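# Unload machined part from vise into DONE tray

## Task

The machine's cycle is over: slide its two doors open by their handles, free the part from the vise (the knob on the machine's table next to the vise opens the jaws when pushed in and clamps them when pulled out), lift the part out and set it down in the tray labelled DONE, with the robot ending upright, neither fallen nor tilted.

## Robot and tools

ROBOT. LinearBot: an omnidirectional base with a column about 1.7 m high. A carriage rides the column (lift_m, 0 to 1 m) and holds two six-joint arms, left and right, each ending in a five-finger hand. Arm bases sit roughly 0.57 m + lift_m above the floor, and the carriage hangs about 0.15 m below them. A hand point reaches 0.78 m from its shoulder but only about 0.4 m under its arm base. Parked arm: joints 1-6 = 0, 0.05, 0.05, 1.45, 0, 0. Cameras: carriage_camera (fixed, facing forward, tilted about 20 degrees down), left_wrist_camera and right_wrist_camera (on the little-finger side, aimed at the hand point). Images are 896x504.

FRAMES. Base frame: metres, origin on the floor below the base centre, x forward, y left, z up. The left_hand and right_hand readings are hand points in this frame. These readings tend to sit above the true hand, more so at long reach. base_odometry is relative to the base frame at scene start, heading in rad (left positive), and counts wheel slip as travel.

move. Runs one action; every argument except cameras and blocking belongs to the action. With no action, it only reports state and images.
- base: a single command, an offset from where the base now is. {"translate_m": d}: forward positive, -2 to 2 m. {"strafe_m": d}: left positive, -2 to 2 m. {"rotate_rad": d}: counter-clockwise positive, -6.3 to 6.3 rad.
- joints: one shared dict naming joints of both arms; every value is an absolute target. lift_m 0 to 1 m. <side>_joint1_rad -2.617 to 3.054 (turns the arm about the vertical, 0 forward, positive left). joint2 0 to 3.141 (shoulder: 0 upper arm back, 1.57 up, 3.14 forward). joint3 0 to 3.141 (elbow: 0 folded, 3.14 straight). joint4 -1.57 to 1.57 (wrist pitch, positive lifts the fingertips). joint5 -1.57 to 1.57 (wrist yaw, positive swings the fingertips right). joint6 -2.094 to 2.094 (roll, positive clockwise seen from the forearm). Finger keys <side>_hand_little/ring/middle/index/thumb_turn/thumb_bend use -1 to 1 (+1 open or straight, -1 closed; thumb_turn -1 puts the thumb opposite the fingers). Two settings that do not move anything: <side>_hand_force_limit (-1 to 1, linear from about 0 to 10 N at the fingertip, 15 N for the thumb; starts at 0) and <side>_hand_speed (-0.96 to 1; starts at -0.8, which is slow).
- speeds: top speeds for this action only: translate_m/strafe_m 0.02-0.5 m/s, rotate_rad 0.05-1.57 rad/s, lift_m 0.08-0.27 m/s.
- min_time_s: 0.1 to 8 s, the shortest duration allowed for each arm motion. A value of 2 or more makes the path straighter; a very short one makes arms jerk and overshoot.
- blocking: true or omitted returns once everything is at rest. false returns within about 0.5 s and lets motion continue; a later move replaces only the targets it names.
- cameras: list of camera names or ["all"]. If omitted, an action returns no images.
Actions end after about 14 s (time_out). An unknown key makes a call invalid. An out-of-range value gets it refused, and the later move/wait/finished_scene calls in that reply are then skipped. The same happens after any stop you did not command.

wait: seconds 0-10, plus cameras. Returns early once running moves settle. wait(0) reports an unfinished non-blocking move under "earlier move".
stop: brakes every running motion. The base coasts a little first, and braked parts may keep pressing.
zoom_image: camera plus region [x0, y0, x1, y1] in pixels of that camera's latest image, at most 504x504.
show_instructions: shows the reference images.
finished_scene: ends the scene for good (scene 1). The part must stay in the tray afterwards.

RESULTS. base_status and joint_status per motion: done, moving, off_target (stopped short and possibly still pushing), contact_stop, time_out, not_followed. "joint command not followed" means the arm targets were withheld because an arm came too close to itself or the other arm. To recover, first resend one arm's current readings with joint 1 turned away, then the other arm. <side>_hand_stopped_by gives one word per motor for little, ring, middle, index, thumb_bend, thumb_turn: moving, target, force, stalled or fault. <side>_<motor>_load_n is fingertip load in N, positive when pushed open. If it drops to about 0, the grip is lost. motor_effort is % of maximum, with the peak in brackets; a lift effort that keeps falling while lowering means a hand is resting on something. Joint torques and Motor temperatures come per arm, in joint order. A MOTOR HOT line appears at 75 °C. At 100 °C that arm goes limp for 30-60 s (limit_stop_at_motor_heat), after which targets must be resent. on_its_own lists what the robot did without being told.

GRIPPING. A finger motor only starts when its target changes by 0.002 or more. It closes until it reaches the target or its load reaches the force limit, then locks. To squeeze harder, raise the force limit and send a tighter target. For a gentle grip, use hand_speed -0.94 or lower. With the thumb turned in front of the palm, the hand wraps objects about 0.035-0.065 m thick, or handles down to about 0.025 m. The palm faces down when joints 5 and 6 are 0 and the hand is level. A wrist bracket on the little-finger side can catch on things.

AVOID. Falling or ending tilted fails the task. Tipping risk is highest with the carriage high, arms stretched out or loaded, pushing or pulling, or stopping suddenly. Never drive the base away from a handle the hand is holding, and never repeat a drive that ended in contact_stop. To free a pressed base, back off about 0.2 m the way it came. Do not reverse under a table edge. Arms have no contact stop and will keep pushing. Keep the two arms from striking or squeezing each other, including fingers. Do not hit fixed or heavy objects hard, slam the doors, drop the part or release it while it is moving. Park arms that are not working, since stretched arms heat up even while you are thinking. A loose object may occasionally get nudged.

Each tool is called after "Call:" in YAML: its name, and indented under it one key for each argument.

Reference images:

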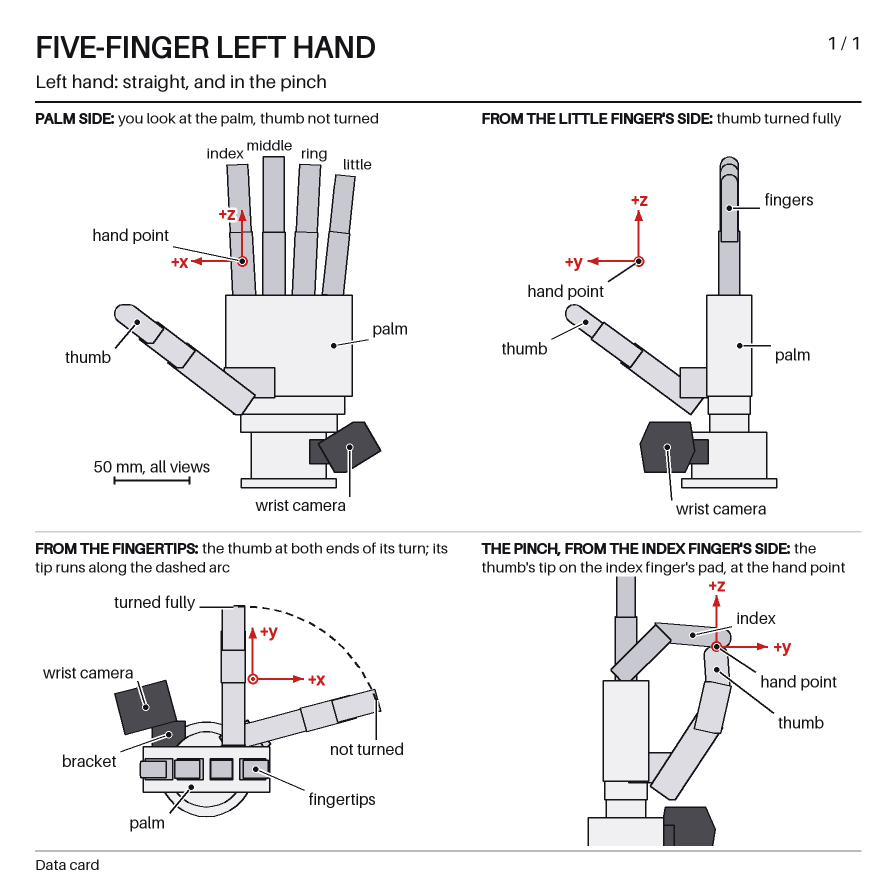

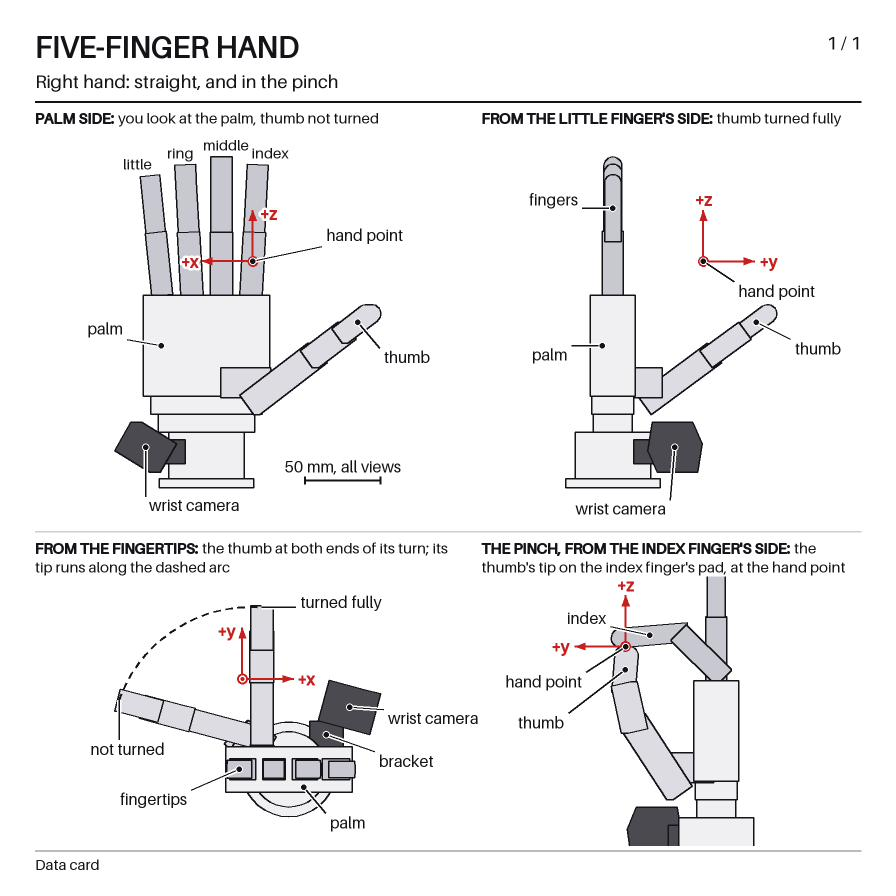

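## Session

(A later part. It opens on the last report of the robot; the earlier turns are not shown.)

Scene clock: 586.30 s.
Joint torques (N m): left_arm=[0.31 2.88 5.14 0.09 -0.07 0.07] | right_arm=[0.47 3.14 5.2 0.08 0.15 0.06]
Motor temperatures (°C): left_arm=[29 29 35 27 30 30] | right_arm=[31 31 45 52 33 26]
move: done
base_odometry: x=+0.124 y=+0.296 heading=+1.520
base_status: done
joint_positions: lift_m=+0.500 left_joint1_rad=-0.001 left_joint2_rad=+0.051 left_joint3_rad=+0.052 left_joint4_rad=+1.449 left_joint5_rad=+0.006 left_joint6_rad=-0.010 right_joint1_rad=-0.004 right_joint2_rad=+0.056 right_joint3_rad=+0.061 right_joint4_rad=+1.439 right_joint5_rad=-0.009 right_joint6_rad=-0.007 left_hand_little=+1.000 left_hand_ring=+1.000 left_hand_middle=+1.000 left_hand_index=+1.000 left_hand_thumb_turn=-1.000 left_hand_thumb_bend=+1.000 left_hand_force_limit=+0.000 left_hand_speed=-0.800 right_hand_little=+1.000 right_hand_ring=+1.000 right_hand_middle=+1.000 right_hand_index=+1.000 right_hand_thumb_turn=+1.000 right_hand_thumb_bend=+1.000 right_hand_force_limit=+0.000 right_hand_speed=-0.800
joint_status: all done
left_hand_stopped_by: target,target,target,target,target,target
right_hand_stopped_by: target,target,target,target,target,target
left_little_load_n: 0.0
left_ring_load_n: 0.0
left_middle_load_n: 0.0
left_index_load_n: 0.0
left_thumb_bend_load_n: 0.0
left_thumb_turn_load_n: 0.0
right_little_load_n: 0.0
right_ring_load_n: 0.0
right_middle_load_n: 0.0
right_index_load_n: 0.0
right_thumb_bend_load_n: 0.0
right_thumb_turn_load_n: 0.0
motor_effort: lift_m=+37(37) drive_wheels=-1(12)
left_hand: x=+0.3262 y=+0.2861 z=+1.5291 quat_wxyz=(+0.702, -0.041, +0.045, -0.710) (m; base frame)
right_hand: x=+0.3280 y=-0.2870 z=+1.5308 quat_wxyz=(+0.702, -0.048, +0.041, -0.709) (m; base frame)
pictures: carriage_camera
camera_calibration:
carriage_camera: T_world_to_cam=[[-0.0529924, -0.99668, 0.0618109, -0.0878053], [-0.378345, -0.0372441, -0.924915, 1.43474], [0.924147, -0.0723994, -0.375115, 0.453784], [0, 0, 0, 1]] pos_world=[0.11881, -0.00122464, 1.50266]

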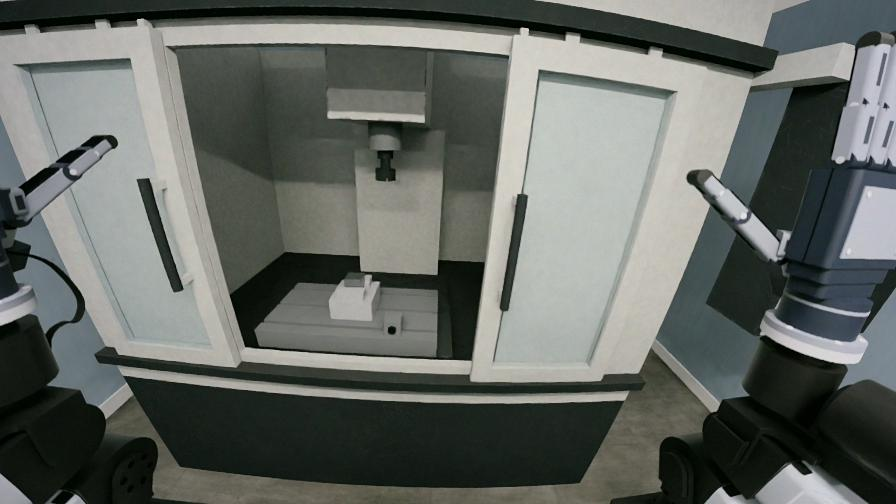

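Call:
move:
  base: {"translate_m": 0.2}
  speeds: {"translate_m": 0.15}
  cameras: ["carriage_camera"]

Call:
zoom_image:
  camera: "carriage_camera"
  region: [260, 250, 420, 400]

Scene clock: 618.57 s.
Joint torques (N m): left_arm=[0.32 2.86 5.15 0.08 -0.07 0.07] | right_arm=[0.49 3.15 5.3 -0.01 0.16 0.06]
Motor temperatures (°C): left_arm=[29 29 35 27 29 30] | right_arm=[31 32 43 45 32 26]
move: done
base_odometry: x=+0.134 y=+0.496 heading=+1.519
base_status: done
joint_positions: lift_m=+0.500 left_joint1_rad=-0.001 left_joint2_rad=+0.051 left_joint3_rad=+0.052 left_joint4_rad=+1.449 left_joint5_rad=+0.006 left_joint6_rad=-0.010 right_joint1_rad=-0.004 right_joint2_rad=+0.056 right_joint3_rad=+0.060 right_joint4_rad=+1.445 right_joint5_rad=-0.009 right_joint6_rad=-0.007 left_hand_little=+1.000 left_hand_ring=+1.000 left_hand_middle=+1.000 left_hand_index=+1.000 left_hand_thumb_turn=-1.000 left_hand_thumb_bend=+1.000 left_hand_force_limit=+0.000 left_hand_speed=-0.800 right_hand_little=+1.000 right_hand_ring=+1.000 right_hand_middle=+1.000 right_hand_index=+1.000 right_hand_thumb_turn=+1.000 right_hand_thumb_bend=+1.000 right_hand_force_limit=+0.000 right_hand_speed=-0.800
joint_status: not commanded
left_hand_stopped_by: target,target,target,target,target,target
right_hand_stopped_by: target,target,target,target,target,target
left_little_load_n: 0.0
left_ring_load_n: 0.0
left_middle_load_n: 0.0
left_index_load_n: 0.0
left_thumb_bend_load_n: 0.0
left_thumb_turn_load_n: 0.0
right_little_load_n: 0.5
right_ring_load_n: 0.0
right_middle_load_n: 0.0
right_index_load_n: 0.0
right_thumb_bend_load_n: 0.0
right_thumb_turn_load_n: 0.0
motor_effort: lift_m=+36(37) drive_wheels=-3(9)
left_hand: x=+0.3262 y=+0.2861 z=+1.5291 quat_wxyz=(+0.702, -0.041, +0.045, -0.710) (m; base frame)
right_hand: x=+0.3269 y=-0.2870 z=+1.5309 quat_wxyz=(+0.702, -0.046, +0.040, -0.710) (m; base frame)
pictures: carriage_camera
camera_calibration:
carriage_camera: T_world_to_cam=[[-0.0529924, -0.99668, 0.0618109, -0.0878053], [-0.378345, -0.0372441, -0.924915, 1.43474], [0.924147, -0.0723994, -0.375115, 0.453784], [0, 0, 0, 1]] pos_world=[0.11881, -0.00122464, 1.50266]

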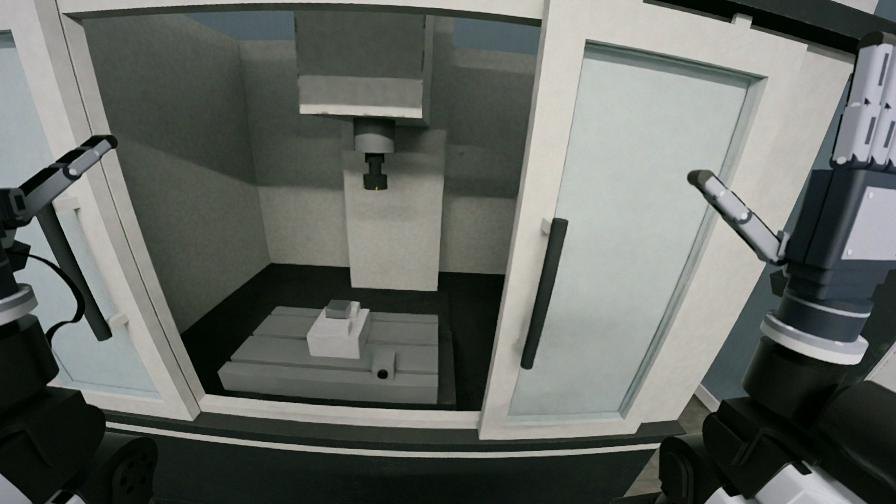

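Scaled by 3.150 from the camera's 896x504 image, which has a finer 1280x720 frame.

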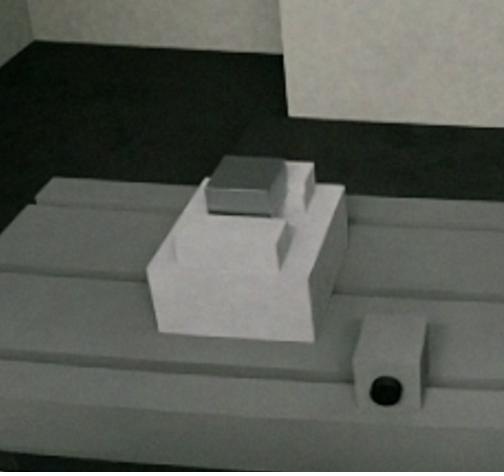

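Call:
zoom_image:
  camera: "carriage_camera"
  region: [305, 290, 375, 360]

Scaled by 7.200 from the camera's 896x504 image, which has a finer 1280x720 frame.

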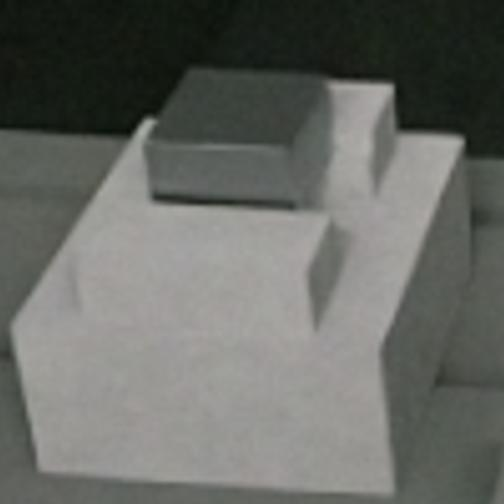

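Call:
move:
  base: {"strafe_m": -0.014}
  speeds: {"strafe_m": 0.05}

Call:
move:
  base: {"translate_m": 0.08}
  speeds: {"translate_m": 0.1}
  joints: {"left_joint1_rad": 0, "left_joint2_rad": 1.2, "left_joint3_rad": 0.8, "left_joint4_rad": 0.3, "left_joint5_rad": 0, "left_joint6_rad": 0}
  cameras: ["carriage_camera"]

Call:
zoom_image:
  camera: "carriage_camera"
  region: [270, 270, 390, 380]

Scene clock: 637.17 s.
Joint torques (N m): left_arm=[0.28 2.85 5.15 0.09 -0.08 0.07] | right_arm=[0.4 3.14 5.33 -0.01 0.15 0.06]
move: done
base_odometry: x=+0.148 y=+0.495 heading=+1.520
base_status: done
joint_positions: lift_m=+0.500 left_joint1_rad=-0.001 left_joint2_rad=+0.051 left_joint3_rad=+0.052 left_joint4_rad=+1.449 left_joint5_rad=+0.005 left_joint6_rad=-0.010 right_joint1_rad=-0.003 right_joint2_rad=+0.056 right_joint3_rad=+0.060 right_joint4_rad=+1.445 right_joint5_rad=-0.009 right_joint6_rad=-0.007 left_hand_little=+1.000 left_hand_ring=+1.000 left_hand_middle=+1.000 left_hand_index=+1.000 left_hand_thumb_turn=-1.000 left_hand_thumb_bend=+1.000 left_hand_force_limit=+0.000 left_hand_speed=-0.800 right_hand_little=+1.000 right_hand_ring=+1.000 right_hand_middle=+1.000 right_hand_index=+1.000 right_hand_thumb_turn=+1.000 right_hand_thumb_bend=+1.000 right_hand_force_limit=+0.000 right_hand_speed=-0.800
joint_status: not commanded
left_hand_stopped_by: target,target,target,target,target,target
right_hand_stopped_by: target,target,target,target,target,target
left_little_load_n: 0.0
left_ring_load_n: 0.0
left_middle_load_n: 0.0
left_index_load_n: 0.0
left_thumb_bend_load_n: 0.0
left_thumb_turn_load_n: 0.0
right_little_load_n: 0.0
right_ring_load_n: 0.0
right_middle_load_n: 0.0
right_index_load_n: 0.0
right_thumb_bend_load_n: 0.0
right_thumb_turn_load_n: 0.0
motor_effort: lift_m=+36(37) drive_wheels=-2(7)
left_hand: x=+0.3262 y=+0.2863 z=+1.5292 quat_wxyz=(+0.702, -0.041, +0.044, -0.710) (m; base frame)
right_hand: x=+0.3269 y=-0.2870 z=+1.5309 quat_wxyz=(+0.702, -0.046, +0.040, -0.709) (m; base frame)
pictures: none

Scene clock: 638.90 s.
Joint torques (N m): left_arm=[0.29 -4.18 10.45 2.37 -0.07 0.08] | right_arm=[0.42 3.15 5.27 -0.02 0.16 0.06]
move: done
base_odometry: x=+0.152 y=+0.575 heading=+1.519
base_status: done
joint_positions: lift_m=+0.500 left_joint1_rad=-0.001 left_joint2_rad=+1.200 left_joint3_rad=+0.763 left_joint4_rad=+0.307 left_joint5_rad=+0.004 left_joint6_rad=-0.010 right_joint1_rad=-0.003 right_joint2_rad=+0.056 right_joint3_rad=+0.060 right_joint4_rad=+1.446 right_joint5_rad=-0.009 right_joint6_rad=-0.007 left_hand_little=+1.000 left_hand_ring=+1.000 left_hand_middle=+1.000 left_hand_index=+1.000 left_hand_thumb_turn=-1.000 left_hand_thumb_bend=+1.000 left_hand_force_limit=+0.000 left_hand_speed=-0.800 right_hand_little=+1.000 right_hand_ring=+1.000 right_hand_middle=+1.000 right_hand_index=+1.000 right_hand_thumb_turn=+1.000 right_hand_thumb_bend=+1.000 right_hand_force_limit=+0.000 right_hand_speed=-0.800
joint_status: all done
left_hand_stopped_by: target,target,target,target,target,target
right_hand_stopped_by: target,target,target,target,target,target
left_little_load_n: 0.0
left_ring_load_n: 0.0
left_middle_load_n: 0.0
left_index_load_n: 0.0
left_thumb_bend_load_n: 0.0
left_thumb_turn_load_n: 0.0
right_little_load_n: 0.0
right_ring_load_n: 0.0
right_middle_load_n: 0.0
right_index_load_n: 0.0
right_thumb_bend_load_n: 0.0
right_thumb_turn_load_n: 0.0
motor_effort: lift_m=+36(37) drive_wheels=-3(11)
left_hand: x=+0.6628 y=+0.2860 z=+1.2993 quat_wxyz=(+0.463, -0.533, +0.530, -0.470) (m; base frame)
right_hand: x=+0.3266 y=-0.2870 z=+1.5310 quat_wxyz=(+0.702, -0.046, +0.039, -0.709) (m; base frame)
pictures: carriage_camera
camera_calibration:
carriage_camera: T_world_to_cam=[[-0.0529924, -0.99668, 0.0618109, -0.0878053], [-0.378345, -0.0372441, -0.924915, 1.43474], [0.924147, -0.0723994, -0.375115, 0.453784], [0, 0, 0, 1]] pos_world=[0.11881, -0.00122464, 1.50266]

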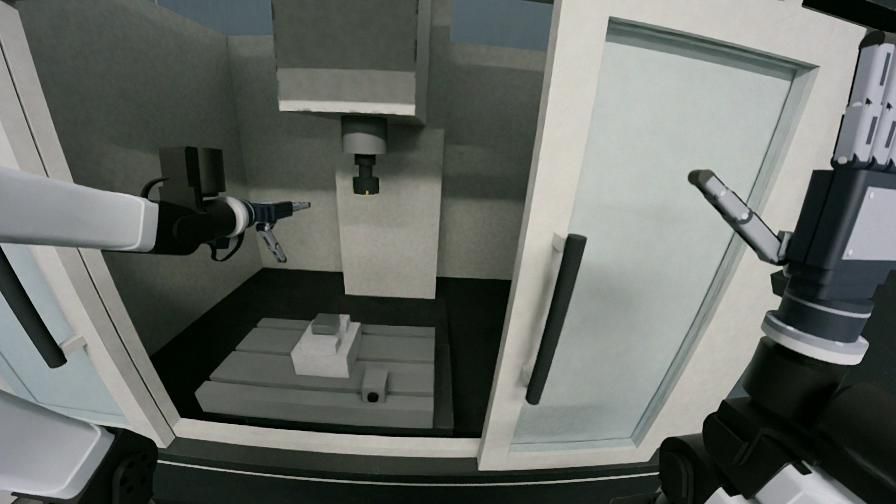

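Scaled by 4.200 from the camera's 896x504 image, which has a finer 1280x720 frame.

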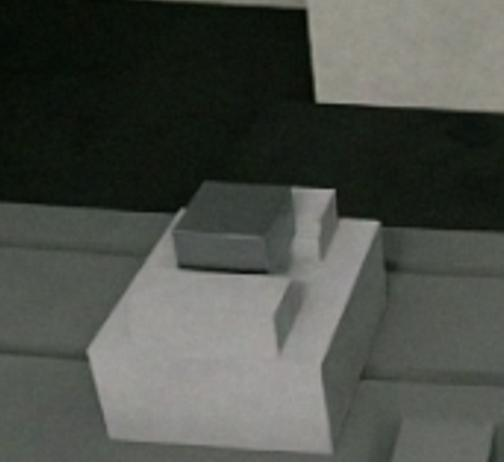

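Call:
move:
  joints: {"lift_m": 0.45, "left_joint1_rad": 0, "left_joint2_rad": 2.052, "left_joint3_rad": 1.452, "left_joint4_rad": 0.0, "left_joint5_rad": 0, "left_joint6_rad": 0}
  min_time_s: 2.5
  cameras: ["carriage_camera", "left_wrist_camera"]

Scene clock: 665.50 s.
Joint torques (N m): left_arm=[0.29 -9.88 9.76 2.08 -0.06 0.07] | right_arm=[0.42 3.38 5.87 -0.02 0.15 0.06]
Motor temperatures (°C): left_arm=[29 30 43 31 29 30] | right_arm=[31 32 41 40 31 26]
move: done
base_odometry: x=+0.152 y=+0.575 heading=+1.519
base_status: not commanded
joint_positions: lift_m=+0.450 left_joint1_rad=-0.001 left_joint2_rad=+2.045 left_joint3_rad=+1.417 left_joint4_rad=+0.007 left_joint5_rad=+0.004 left_joint6_rad=-0.010 right_joint1_rad=-0.003 right_joint2_rad=+0.054 right_joint3_rad=+0.054 right_joint4_rad=+1.446 right_joint5_rad=-0.009 right_joint6_rad=-0.007 left_hand_little=+1.000 left_hand_ring=+1.000 left_hand_middle=+1.000 left_hand_index=+1.000 left_hand_thumb_turn=-1.000 left_hand_thumb_bend=+1.000 left_hand_force_limit=+0.000 left_hand_speed=-0.800 right_hand_little=+1.000 right_hand_ring=+1.000 right_hand_middle=+1.000 right_hand_index=+1.000 right_hand_thumb_turn=+1.000 right_hand_thumb_bend=+1.000 right_hand_force_limit=+0.000 right_hand_speed=-0.800
joint_status: all done
left_hand_stopped_by: target,target,target,target,target,target
right_hand_stopped_by: target,target,target,target,target,target
left_little_load_n: 0.0
left_ring_load_n: 0.0
left_middle_load_n: 0.0
left_index_load_n: 0.0
left_thumb_bend_load_n: 0.0
left_thumb_turn_load_n: 0.0
right_little_load_n: -0.5
right_ring_load_n: 0.0
right_middle_load_n: -0.5
right_index_load_n: 0.0
right_thumb_bend_load_n: 0.0
right_thumb_turn_load_n: 0.0
motor_effort: lift_m=+36(37) drive_wheels=-2(3)
left_hand: x=+0.7904 y=+0.2859 z=+1.0815 quat_wxyz=(+0.320, -0.631, +0.627, -0.327) (m; base frame)
right_hand: x=+0.3275 y=-0.2870 z=+1.4794 quat_wxyz=(+0.702, -0.047, +0.040, -0.709) (m; base frame)
pictures: carriage_camera, left_wrist_camera
camera_calibration:
carriage_camera: T_world_to_cam=[[-0.0529924, -0.99668, 0.0618109, -0.0847148], [-0.378345, -0.0372441, -0.924915, 1.38849], [0.924147, -0.0723994, -0.375115, 0.435028], [0, 0, 0, 1]] pos_world=[0.11881, -0.00122464, 1.45266]
left_wrist_camera: T_world_to_cam=[[0.554909, -0.291361, 0.77922, -1.19386], [-0.540742, -0.838127, 0.0716942, 0.588619], [0.632197, -0.461141, -0.622636, 0.421152], [0, 0, 0, 1]] pos_world=[0.714523, 0.339705, 1.1503]

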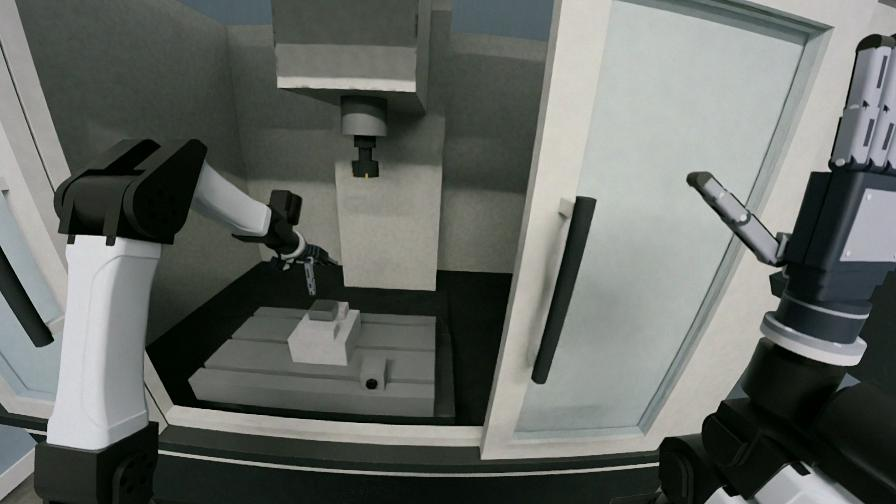

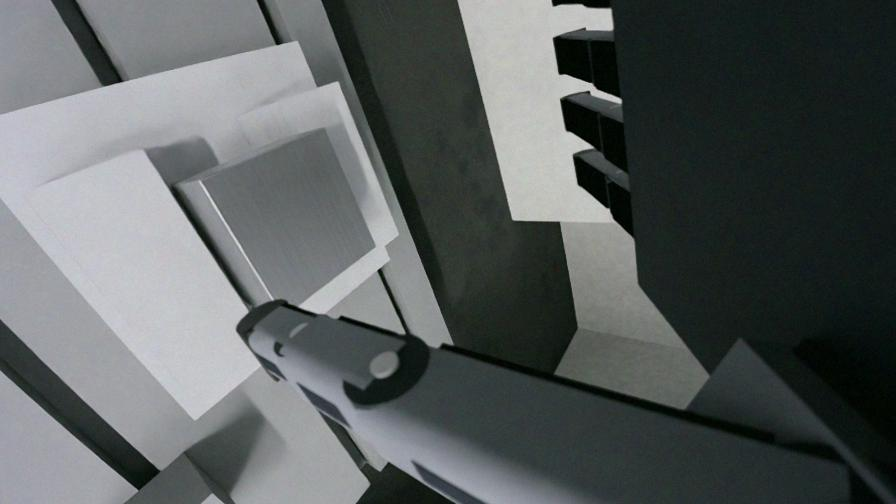

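Call:
move:
  joints: {"lift_m": 0.385, "left_joint2_rad": 2.052, "left_joint3_rad": 1.49, "left_joint4_rad": 0.0}
  min_time_s: 1.5
  cameras: ["carriage_camera", "left_wrist_camera"]

Call:
zoom_image:
  camera: "carriage_camera"
  region: [280, 220, 380, 320]

Scene clock: 680.23 s.
Joint torques (N m): left_arm=[0.32 -11.18 9.83 2.29 -0.06 0.07] | right_arm=[0.42 3.47 5.87 -0.02 0.15 0.06]
move: done
base_odometry: x=+0.152 y=+0.575 heading=+1.519
base_status: not commanded
joint_positions: lift_m=+0.385 left_joint1_rad=-0.001 left_joint2_rad=+2.059 left_joint3_rad=+1.455 left_joint4_rad=-0.009 left_joint5_rad=+0.004 left_joint6_rad=-0.010 right_joint1_rad=-0.003 right_joint2_rad=+0.052 right_joint3_rad=+0.054 right_joint4_rad=+1.446 right_joint5_rad=-0.009 right_joint6_rad=-0.007 left_hand_little=+1.000 left_hand_ring=+1.000 left_hand_middle=+1.000 left_hand_index=+1.000 left_hand_thumb_turn=-1.000 left_hand_thumb_bend=+1.000 left_hand_force_limit=+0.000 left_hand_speed=-0.800 right_hand_little=+1.000 right_hand_ring=+1.000 right_hand_middle=+1.000 right_hand_index=+1.000 right_hand_thumb_turn=+1.000 right_hand_thumb_bend=+1.000 right_hand_force_limit=+0.000 right_hand_speed=-0.800
joint_status: all done
left_hand_stopped_by: target,target,target,target,target,target
right_hand_stopped_by: target,target,target,target,target,target
left_little_load_n: 0.0
left_ring_load_n: 0.0
left_middle_load_n: 0.0
left_index_load_n: 0.0
left_thumb_bend_load_n: 0.0
left_thumb_turn_load_n: 0.0
right_little_load_n: 0.0
right_ring_load_n: -0.5
right_middle_load_n: 0.0
right_index_load_n: 0.0
right_thumb_bend_load_n: 0.0
right_thumb_turn_load_n: 0.0
motor_effort: lift_m=+36(37) drive_wheels=-2(2)
left_hand: x=+0.7974 y=+0.2859 z=+1.0217 quat_wxyz=(+0.322, -0.630, +0.625, -0.329) (m; base frame)
right_hand: x=+0.3272 y=-0.2870 z=+1.4145 quat_wxyz=(+0.702, -0.047, +0.040, -0.709) (m; base frame)
pictures: carriage_camera, left_wrist_camera
camera_calibration:
carriage_camera: T_world_to_cam=[[-0.0529924, -0.99668, 0.0618109, -0.0806971], [-0.378345, -0.0372441, -0.924915, 1.32837], [0.924147, -0.0723994, -0.375115, 0.410646], [0, 0, 0, 1]] pos_world=[0.11881, -0.00122464, 1.38766]
left_wrist_camera: T_world_to_cam=[[0.549251, -0.291369, 0.783216, -1.15061], [-0.541247, -0.838129, 0.0677659, 0.601061], [0.636691, -0.461134, -0.618046, 0.371243], [0, 0, 0, 1]] pos_world=[0.720931, 0.339705, 1.08989]

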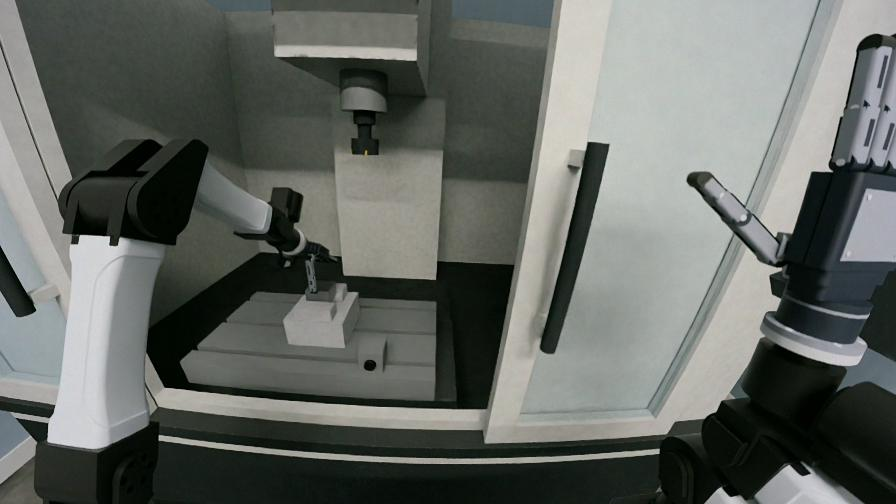

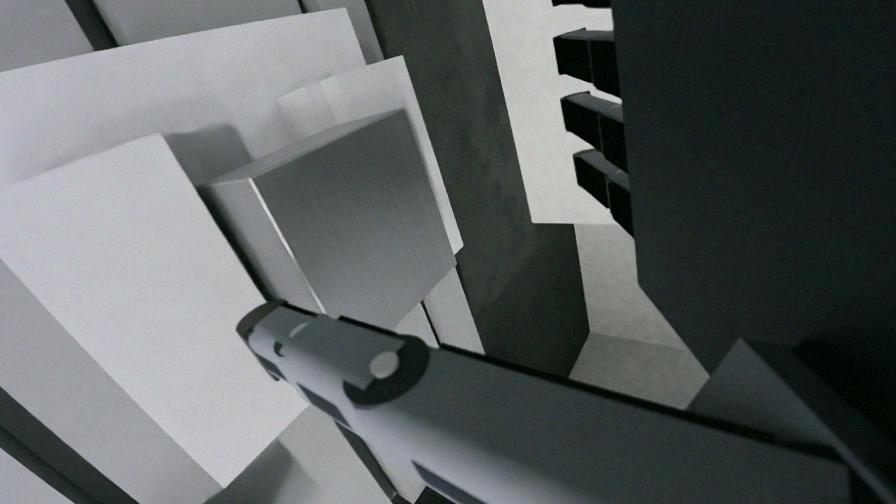

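Scaled by 5.040 from the camera's 896x504 image, which has a finer 1280x720 frame.

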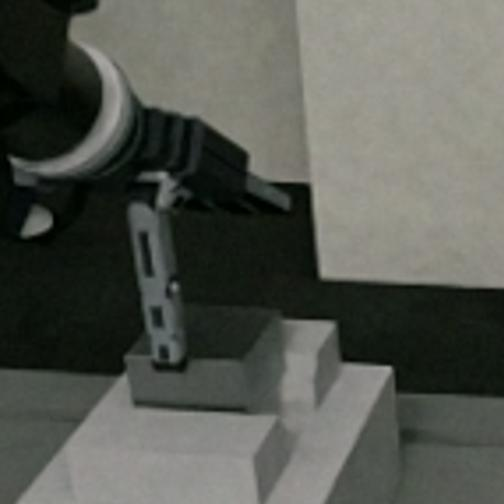

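Call:
move:
  joints: {"left_hand_index": 0.4, "left_hand_middle": 0.4, "left_hand_thumb_bend": 0.88}
  cameras: ["left_wrist_camera"]

Scene clock: 713.13 s.
Joint torques (N m): left_arm=[0.31 -11.18 9.83 2.29 -0.06 0.07] | right_arm=[0.43 3.45 5.89 -0.02 0.16 0.06]
Motor temperatures (°C): left_arm=[29 43 42 33 29 30] | right_arm=[31 33 41 37 30 26]
move: done
base_odometry: x=+0.152 y=+0.575 heading=+1.519
base_status: not commanded
joint_positions: lift_m=+0.385 left_joint1_rad=-0.001 left_joint2_rad=+2.059 left_joint3_rad=+1.455 left_joint4_rad=-0.009 left_joint5_rad=+0.004 left_joint6_rad=-0.010 right_joint1_rad=-0.003 right_joint2_rad=+0.052 right_joint3_rad=+0.054 right_joint4_rad=+1.446 right_joint5_rad=-0.009 right_joint6_rad=-0.007 left_hand_little=+1.000 left_hand_ring=+1.000 left_hand_middle=+0.400 left_hand_index=+0.400 left_hand_thumb_turn=-1.000 left_hand_thumb_bend=+0.880 left_hand_force_limit=+0.000 left_hand_speed=-0.800 right_hand_little=+1.000 right_hand_ring=+1.000 right_hand_middle=+1.000 right_hand_index=+1.000 right_hand_thumb_turn=+1.000 right_hand_thumb_bend=+1.000 right_hand_force_limit=+0.000 right_hand_speed=-0.800
joint_status: all done
left_hand_stopped_by: target,target,target,target,target,target
right_hand_stopped_by: target,target,target,target,target,target
left_little_load_n: 0.0
left_ring_load_n: 0.0
left_middle_load_n: 0.0
left_index_load_n: 0.0
left_thumb_bend_load_n: 0.0
left_thumb_turn_load_n: 0.0
right_little_load_n: 0.0
right_ring_load_n: 0.0
right_middle_load_n: 0.0
right_index_load_n: 0.0
right_thumb_bend_load_n: 0.0
right_thumb_turn_load_n: 0.0
motor_effort: lift_m=+36(36) drive_wheels=-2(2)
left_hand: x=+0.7974 y=+0.2859 z=+1.0217 quat_wxyz=(+0.322, -0.630, +0.625, -0.329) (m; base frame)
right_hand: x=+0.3272 y=-0.2870 z=+1.4145 quat_wxyz=(+0.702, -0.047, +0.040, -0.709) (m; base frame)
pictures: left_wrist_camera
camera_calibration:
left_wrist_camera: T_world_to_cam=[[0.549251, -0.291369, 0.783216, -1.15061], [-0.541247, -0.838129, 0.0677659, 0.601061], [0.636691, -0.461134, -0.618046, 0.371243], [0, 0, 0, 1]] pos_world=[0.720931, 0.339705, 1.08989]

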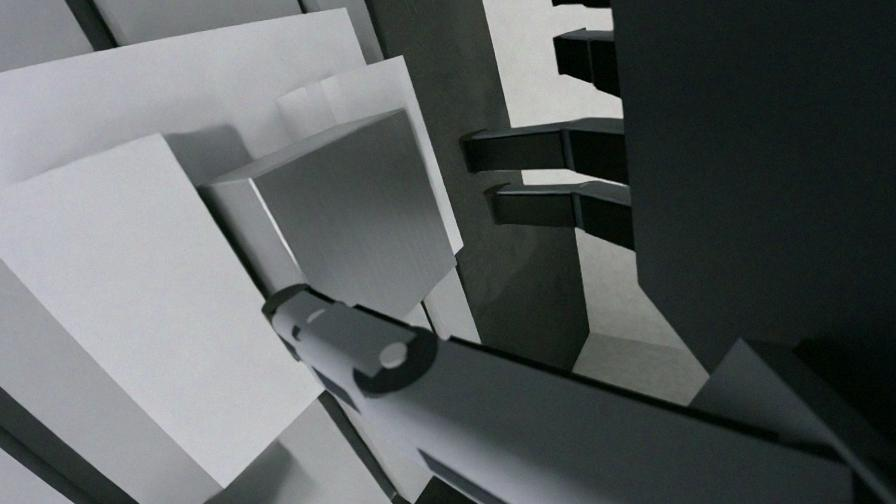

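Call:
move:
  joints: {"lift_m": 0.365}
  speeds: {"lift_m": 0.08}
  cameras: ["carriage_camera", "left_wrist_camera"]

Call:
zoom_image:
  camera: "carriage_camera"
  region: [290, 230, 370, 310]

Scene clock: 719.23 s.
Joint torques (N m): left_arm=[0.28 -11.25 9.28 2.31 -0.06 0.07] | right_arm=[0.42 3.47 5.87 -0.02 0.16 0.06]
move: done
base_odometry: x=+0.152 y=+0.575 heading=+1.519
base_status: not commanded
joint_positions: lift_m=+0.365 left_joint1_rad=-0.001 left_joint2_rad=+2.060 left_joint3_rad=+1.462 left_joint4_rad=-0.011 left_joint5_rad=+0.004 left_joint6_rad=-0.010 right_joint1_rad=-0.003 right_joint2_rad=+0.052 right_joint3_rad=+0.054 right_joint4_rad=+1.447 right_joint5_rad=-0.009 right_joint6_rad=-0.007 left_hand_little=+1.000 left_hand_ring=+1.000 left_hand_middle=+0.400 left_hand_index=+0.400 left_hand_thumb_turn=-1.000 left_hand_thumb_bend=+0.880 left_hand_force_limit=+0.000 left_hand_speed=-0.800 right_hand_little=+1.000 right_hand_ring=+1.000 right_hand_middle=+1.000 right_hand_index=+1.000 right_hand_thumb_turn=+1.000 right_hand_thumb_bend=+1.000 right_hand_force_limit=+0.000 right_hand_speed=-0.800
joint_status: all done
left_hand_stopped_by: target,target,target,target,target,target
right_hand_stopped_by: target,target,target,target,target,target
left_little_load_n: 0.0
left_ring_load_n: 0.0
left_middle_load_n: 0.0
left_index_load_n: 0.0
left_thumb_bend_load_n: 0.0
left_thumb_turn_load_n: 0.0
right_little_load_n: 0.0
right_ring_load_n: 0.0
right_middle_load_n: 0.0
right_index_load_n: 0.0
right_thumb_bend_load_n: 0.0
right_thumb_turn_load_n: 0.0
motor_effort: lift_m=+36(37) drive_wheels=-2(3)
left_hand: x=+0.7990 y=+0.2859 z=+1.0038 quat_wxyz=(+0.324, -0.629, +0.625, -0.330) (m; base frame)
right_hand: x=+0.3269 y=-0.2870 z=+1.3946 quat_wxyz=(+0.702, -0.046, +0.040, -0.709) (m; base frame)
pictures: carriage_camera, left_wrist_camera
camera_calibration:
carriage_camera: T_world_to_cam=[[-0.0529924, -0.99668, 0.0618109, -0.0794609], [-0.378345, -0.0372441, -0.924915, 1.30988], [0.924147, -0.0723994, -0.375115, 0.403144], [0, 0, 0, 1]] pos_world=[0.11881, -0.00122464, 1.36766]
left_wrist_camera: T_world_to_cam=[[0.54566, -0.291309, 0.785744, -1.13726], [-0.541534, -0.838136, 0.0653348, 0.60587], [0.639528, -0.461158, -0.615091, 0.353889], [0, 0, 0, 1]] pos_world=[0.722336, 0.339705, 1.07169]

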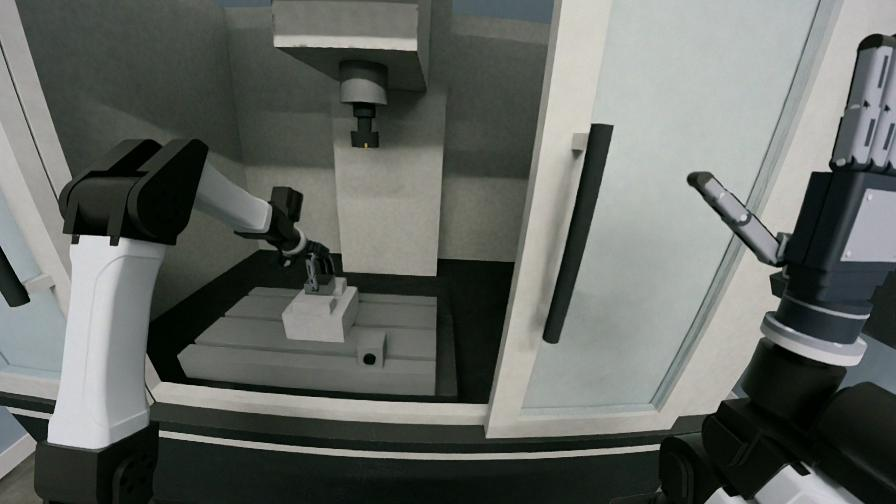

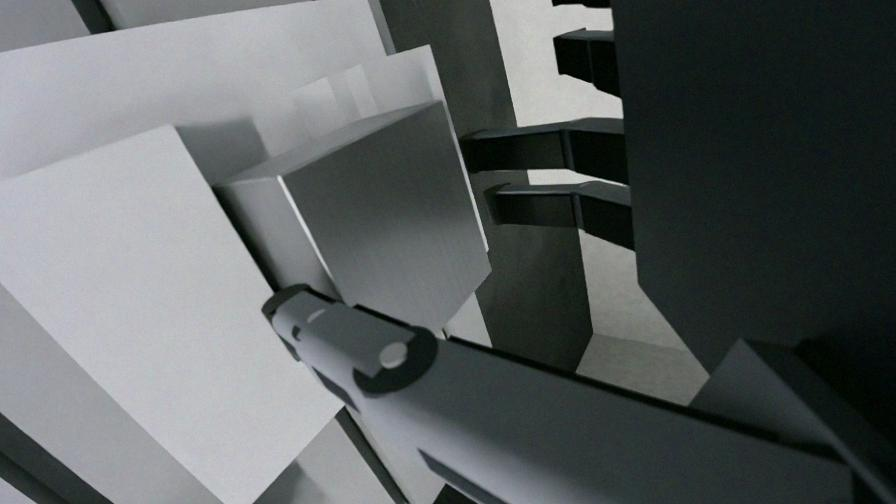

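Scaled by 6.300 from the camera's 896x504 image, which has a finer 1280x720 frame.

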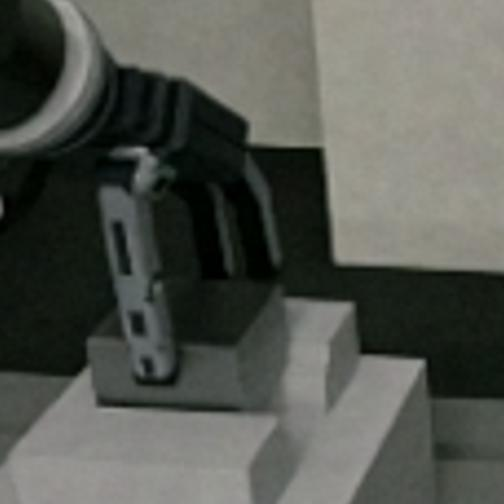

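Call:
move:
  joints: {"left_hand_speed": -0.94, "left_hand_force_limit": -0.6, "left_hand_index": -0.1, "left_hand_middle": -0.1, "left_hand_thumb_bend": 0.4}
  cameras: ["carriage_camera", "left_wrist_camera"]

Call:
zoom_image:
  camera: "carriage_camera"
  region: [290, 230, 370, 310]

Scene clock: 730.73 s.
Joint torques (N m): left_arm=[0.31 -11.25 9.26 2.42 -0.06 0.07] | right_arm=[0.4 3.45 5.87 -0.04 0.15 0.06]
move: off_target
base_odometry: x=+0.152 y=+0.575 heading=+1.519
base_status: not commanded
joint_positions: lift_m=+0.365 left_joint1_rad=-0.001 left_joint2_rad=+2.060 left_joint3_rad=+1.462 left_joint4_rad=-0.020 left_joint5_rad=+0.004 left_joint6_rad=-0.010 right_joint1_rad=-0.003 right_joint2_rad=+0.052 right_joint3_rad=+0.054 right_joint4_rad=+1.448 right_joint5_rad=-0.009 right_joint6_rad=-0.007 left_hand_little=+1.000 left_hand_ring=+1.000 left_hand_middle=+0.193 left_hand_index=+0.181 left_hand_thumb_turn=-1.000 left_hand_thumb_bend=+0.776 left_hand_force_limit=-0.600 left_hand_speed=-0.940 right_hand_little=+1.000 right_hand_ring=+1.000 right_hand_middle=+1.000 right_hand_index=+1.000 right_hand_thumb_turn=+1.000 right_hand_thumb_bend=+1.000 right_hand_force_limit=+0.000 right_hand_speed=-0.800
joint_status: left_hand_middle off_target (ended at +0.193, target -0.100); left_hand_index off_target (ended at +0.181, target -0.100); left_hand_thumb_bend off_target (ended at +0.776, target +0.400); the others done
left_hand_stopped_by: target,target,force,force,force,target
right_hand_stopped_by: target,target,target,target,target,target
left_little_load_n: 0.0
left_ring_load_n: 0.0
left_middle_load_n: 3.0
left_index_load_n: 2.5
left_thumb_bend_load_n: 4.5
left_thumb_turn_load_n: 0.0
right_little_load_n: 0.0
right_ring_load_n: 0.0
right_middle_load_n: 0.0
right_index_load_n: 0.0
right_thumb_bend_load_n: 0.0
right_thumb_turn_load_n: 0.0
motor_effort: lift_m=+36(37) drive_wheels=-2(2)
left_hand: x=+0.7971 y=+0.2859 z=+1.0021 quat_wxyz=(+0.321, -0.631, +0.626, -0.327) (m; base frame)
right_hand: x=+0.3268 y=-0.2870 z=+1.3946 quat_wxyz=(+0.702, -0.046, +0.039, -0.709) (m; base frame)
pictures: carriage_camera, left_wrist_camera
camera_calibration:
carriage_camera: T_world_to_cam=[[-0.0529924, -0.99668, 0.0618109, -0.0794609], [-0.378345, -0.0372441, -0.924915, 1.30988], [0.924147, -0.0723994, -0.375115, 0.403144], [0, 0, 0, 1]] pos_world=[0.11881, -0.00122464, 1.36766]
left_wrist_camera: T_world_to_cam=[[0.553062, -0.291773, 0.780379, -1.1352], [-0.541092, -0.838033, 0.0701481, 0.599718], [0.633515, -0.461053, -0.62136, 0.365132], [0, 0, 0, 1]] pos_world=[0.721024, 0.339706, 1.0707]

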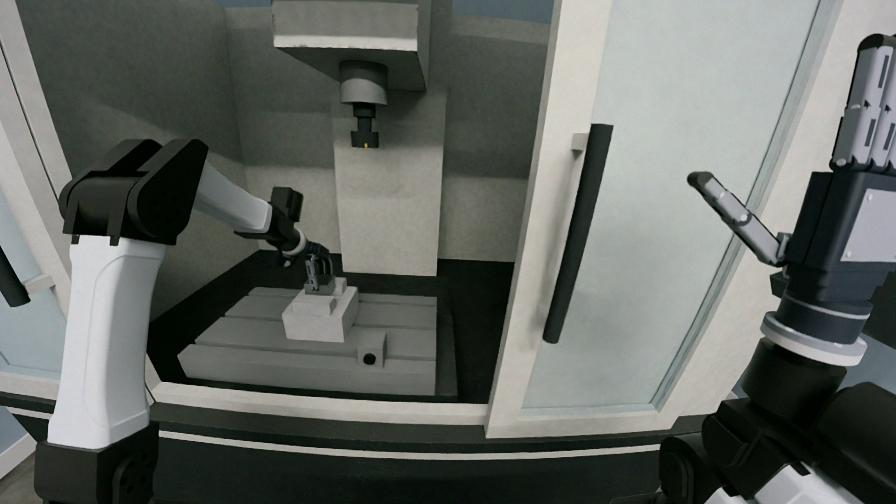

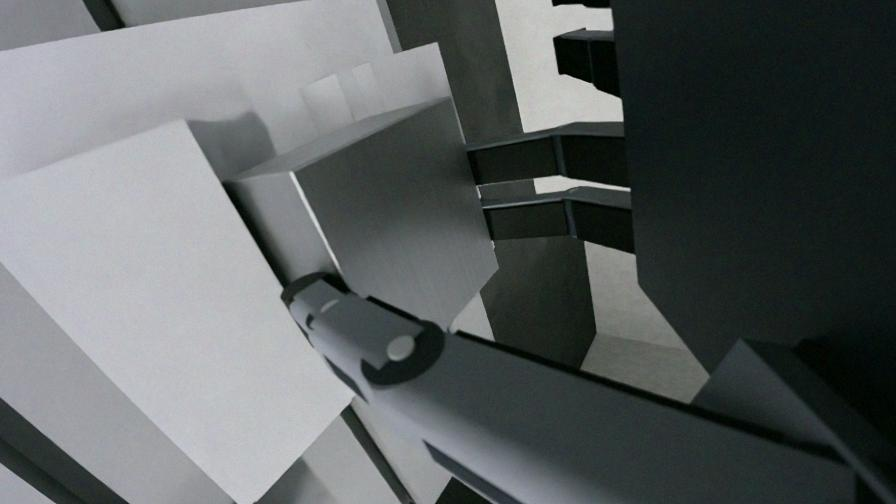

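Scaled by 6.300 from the camera's 896x504 image, which has a finer 1280x720 frame.

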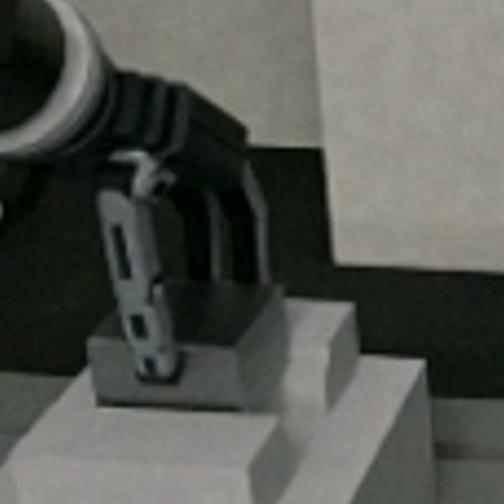

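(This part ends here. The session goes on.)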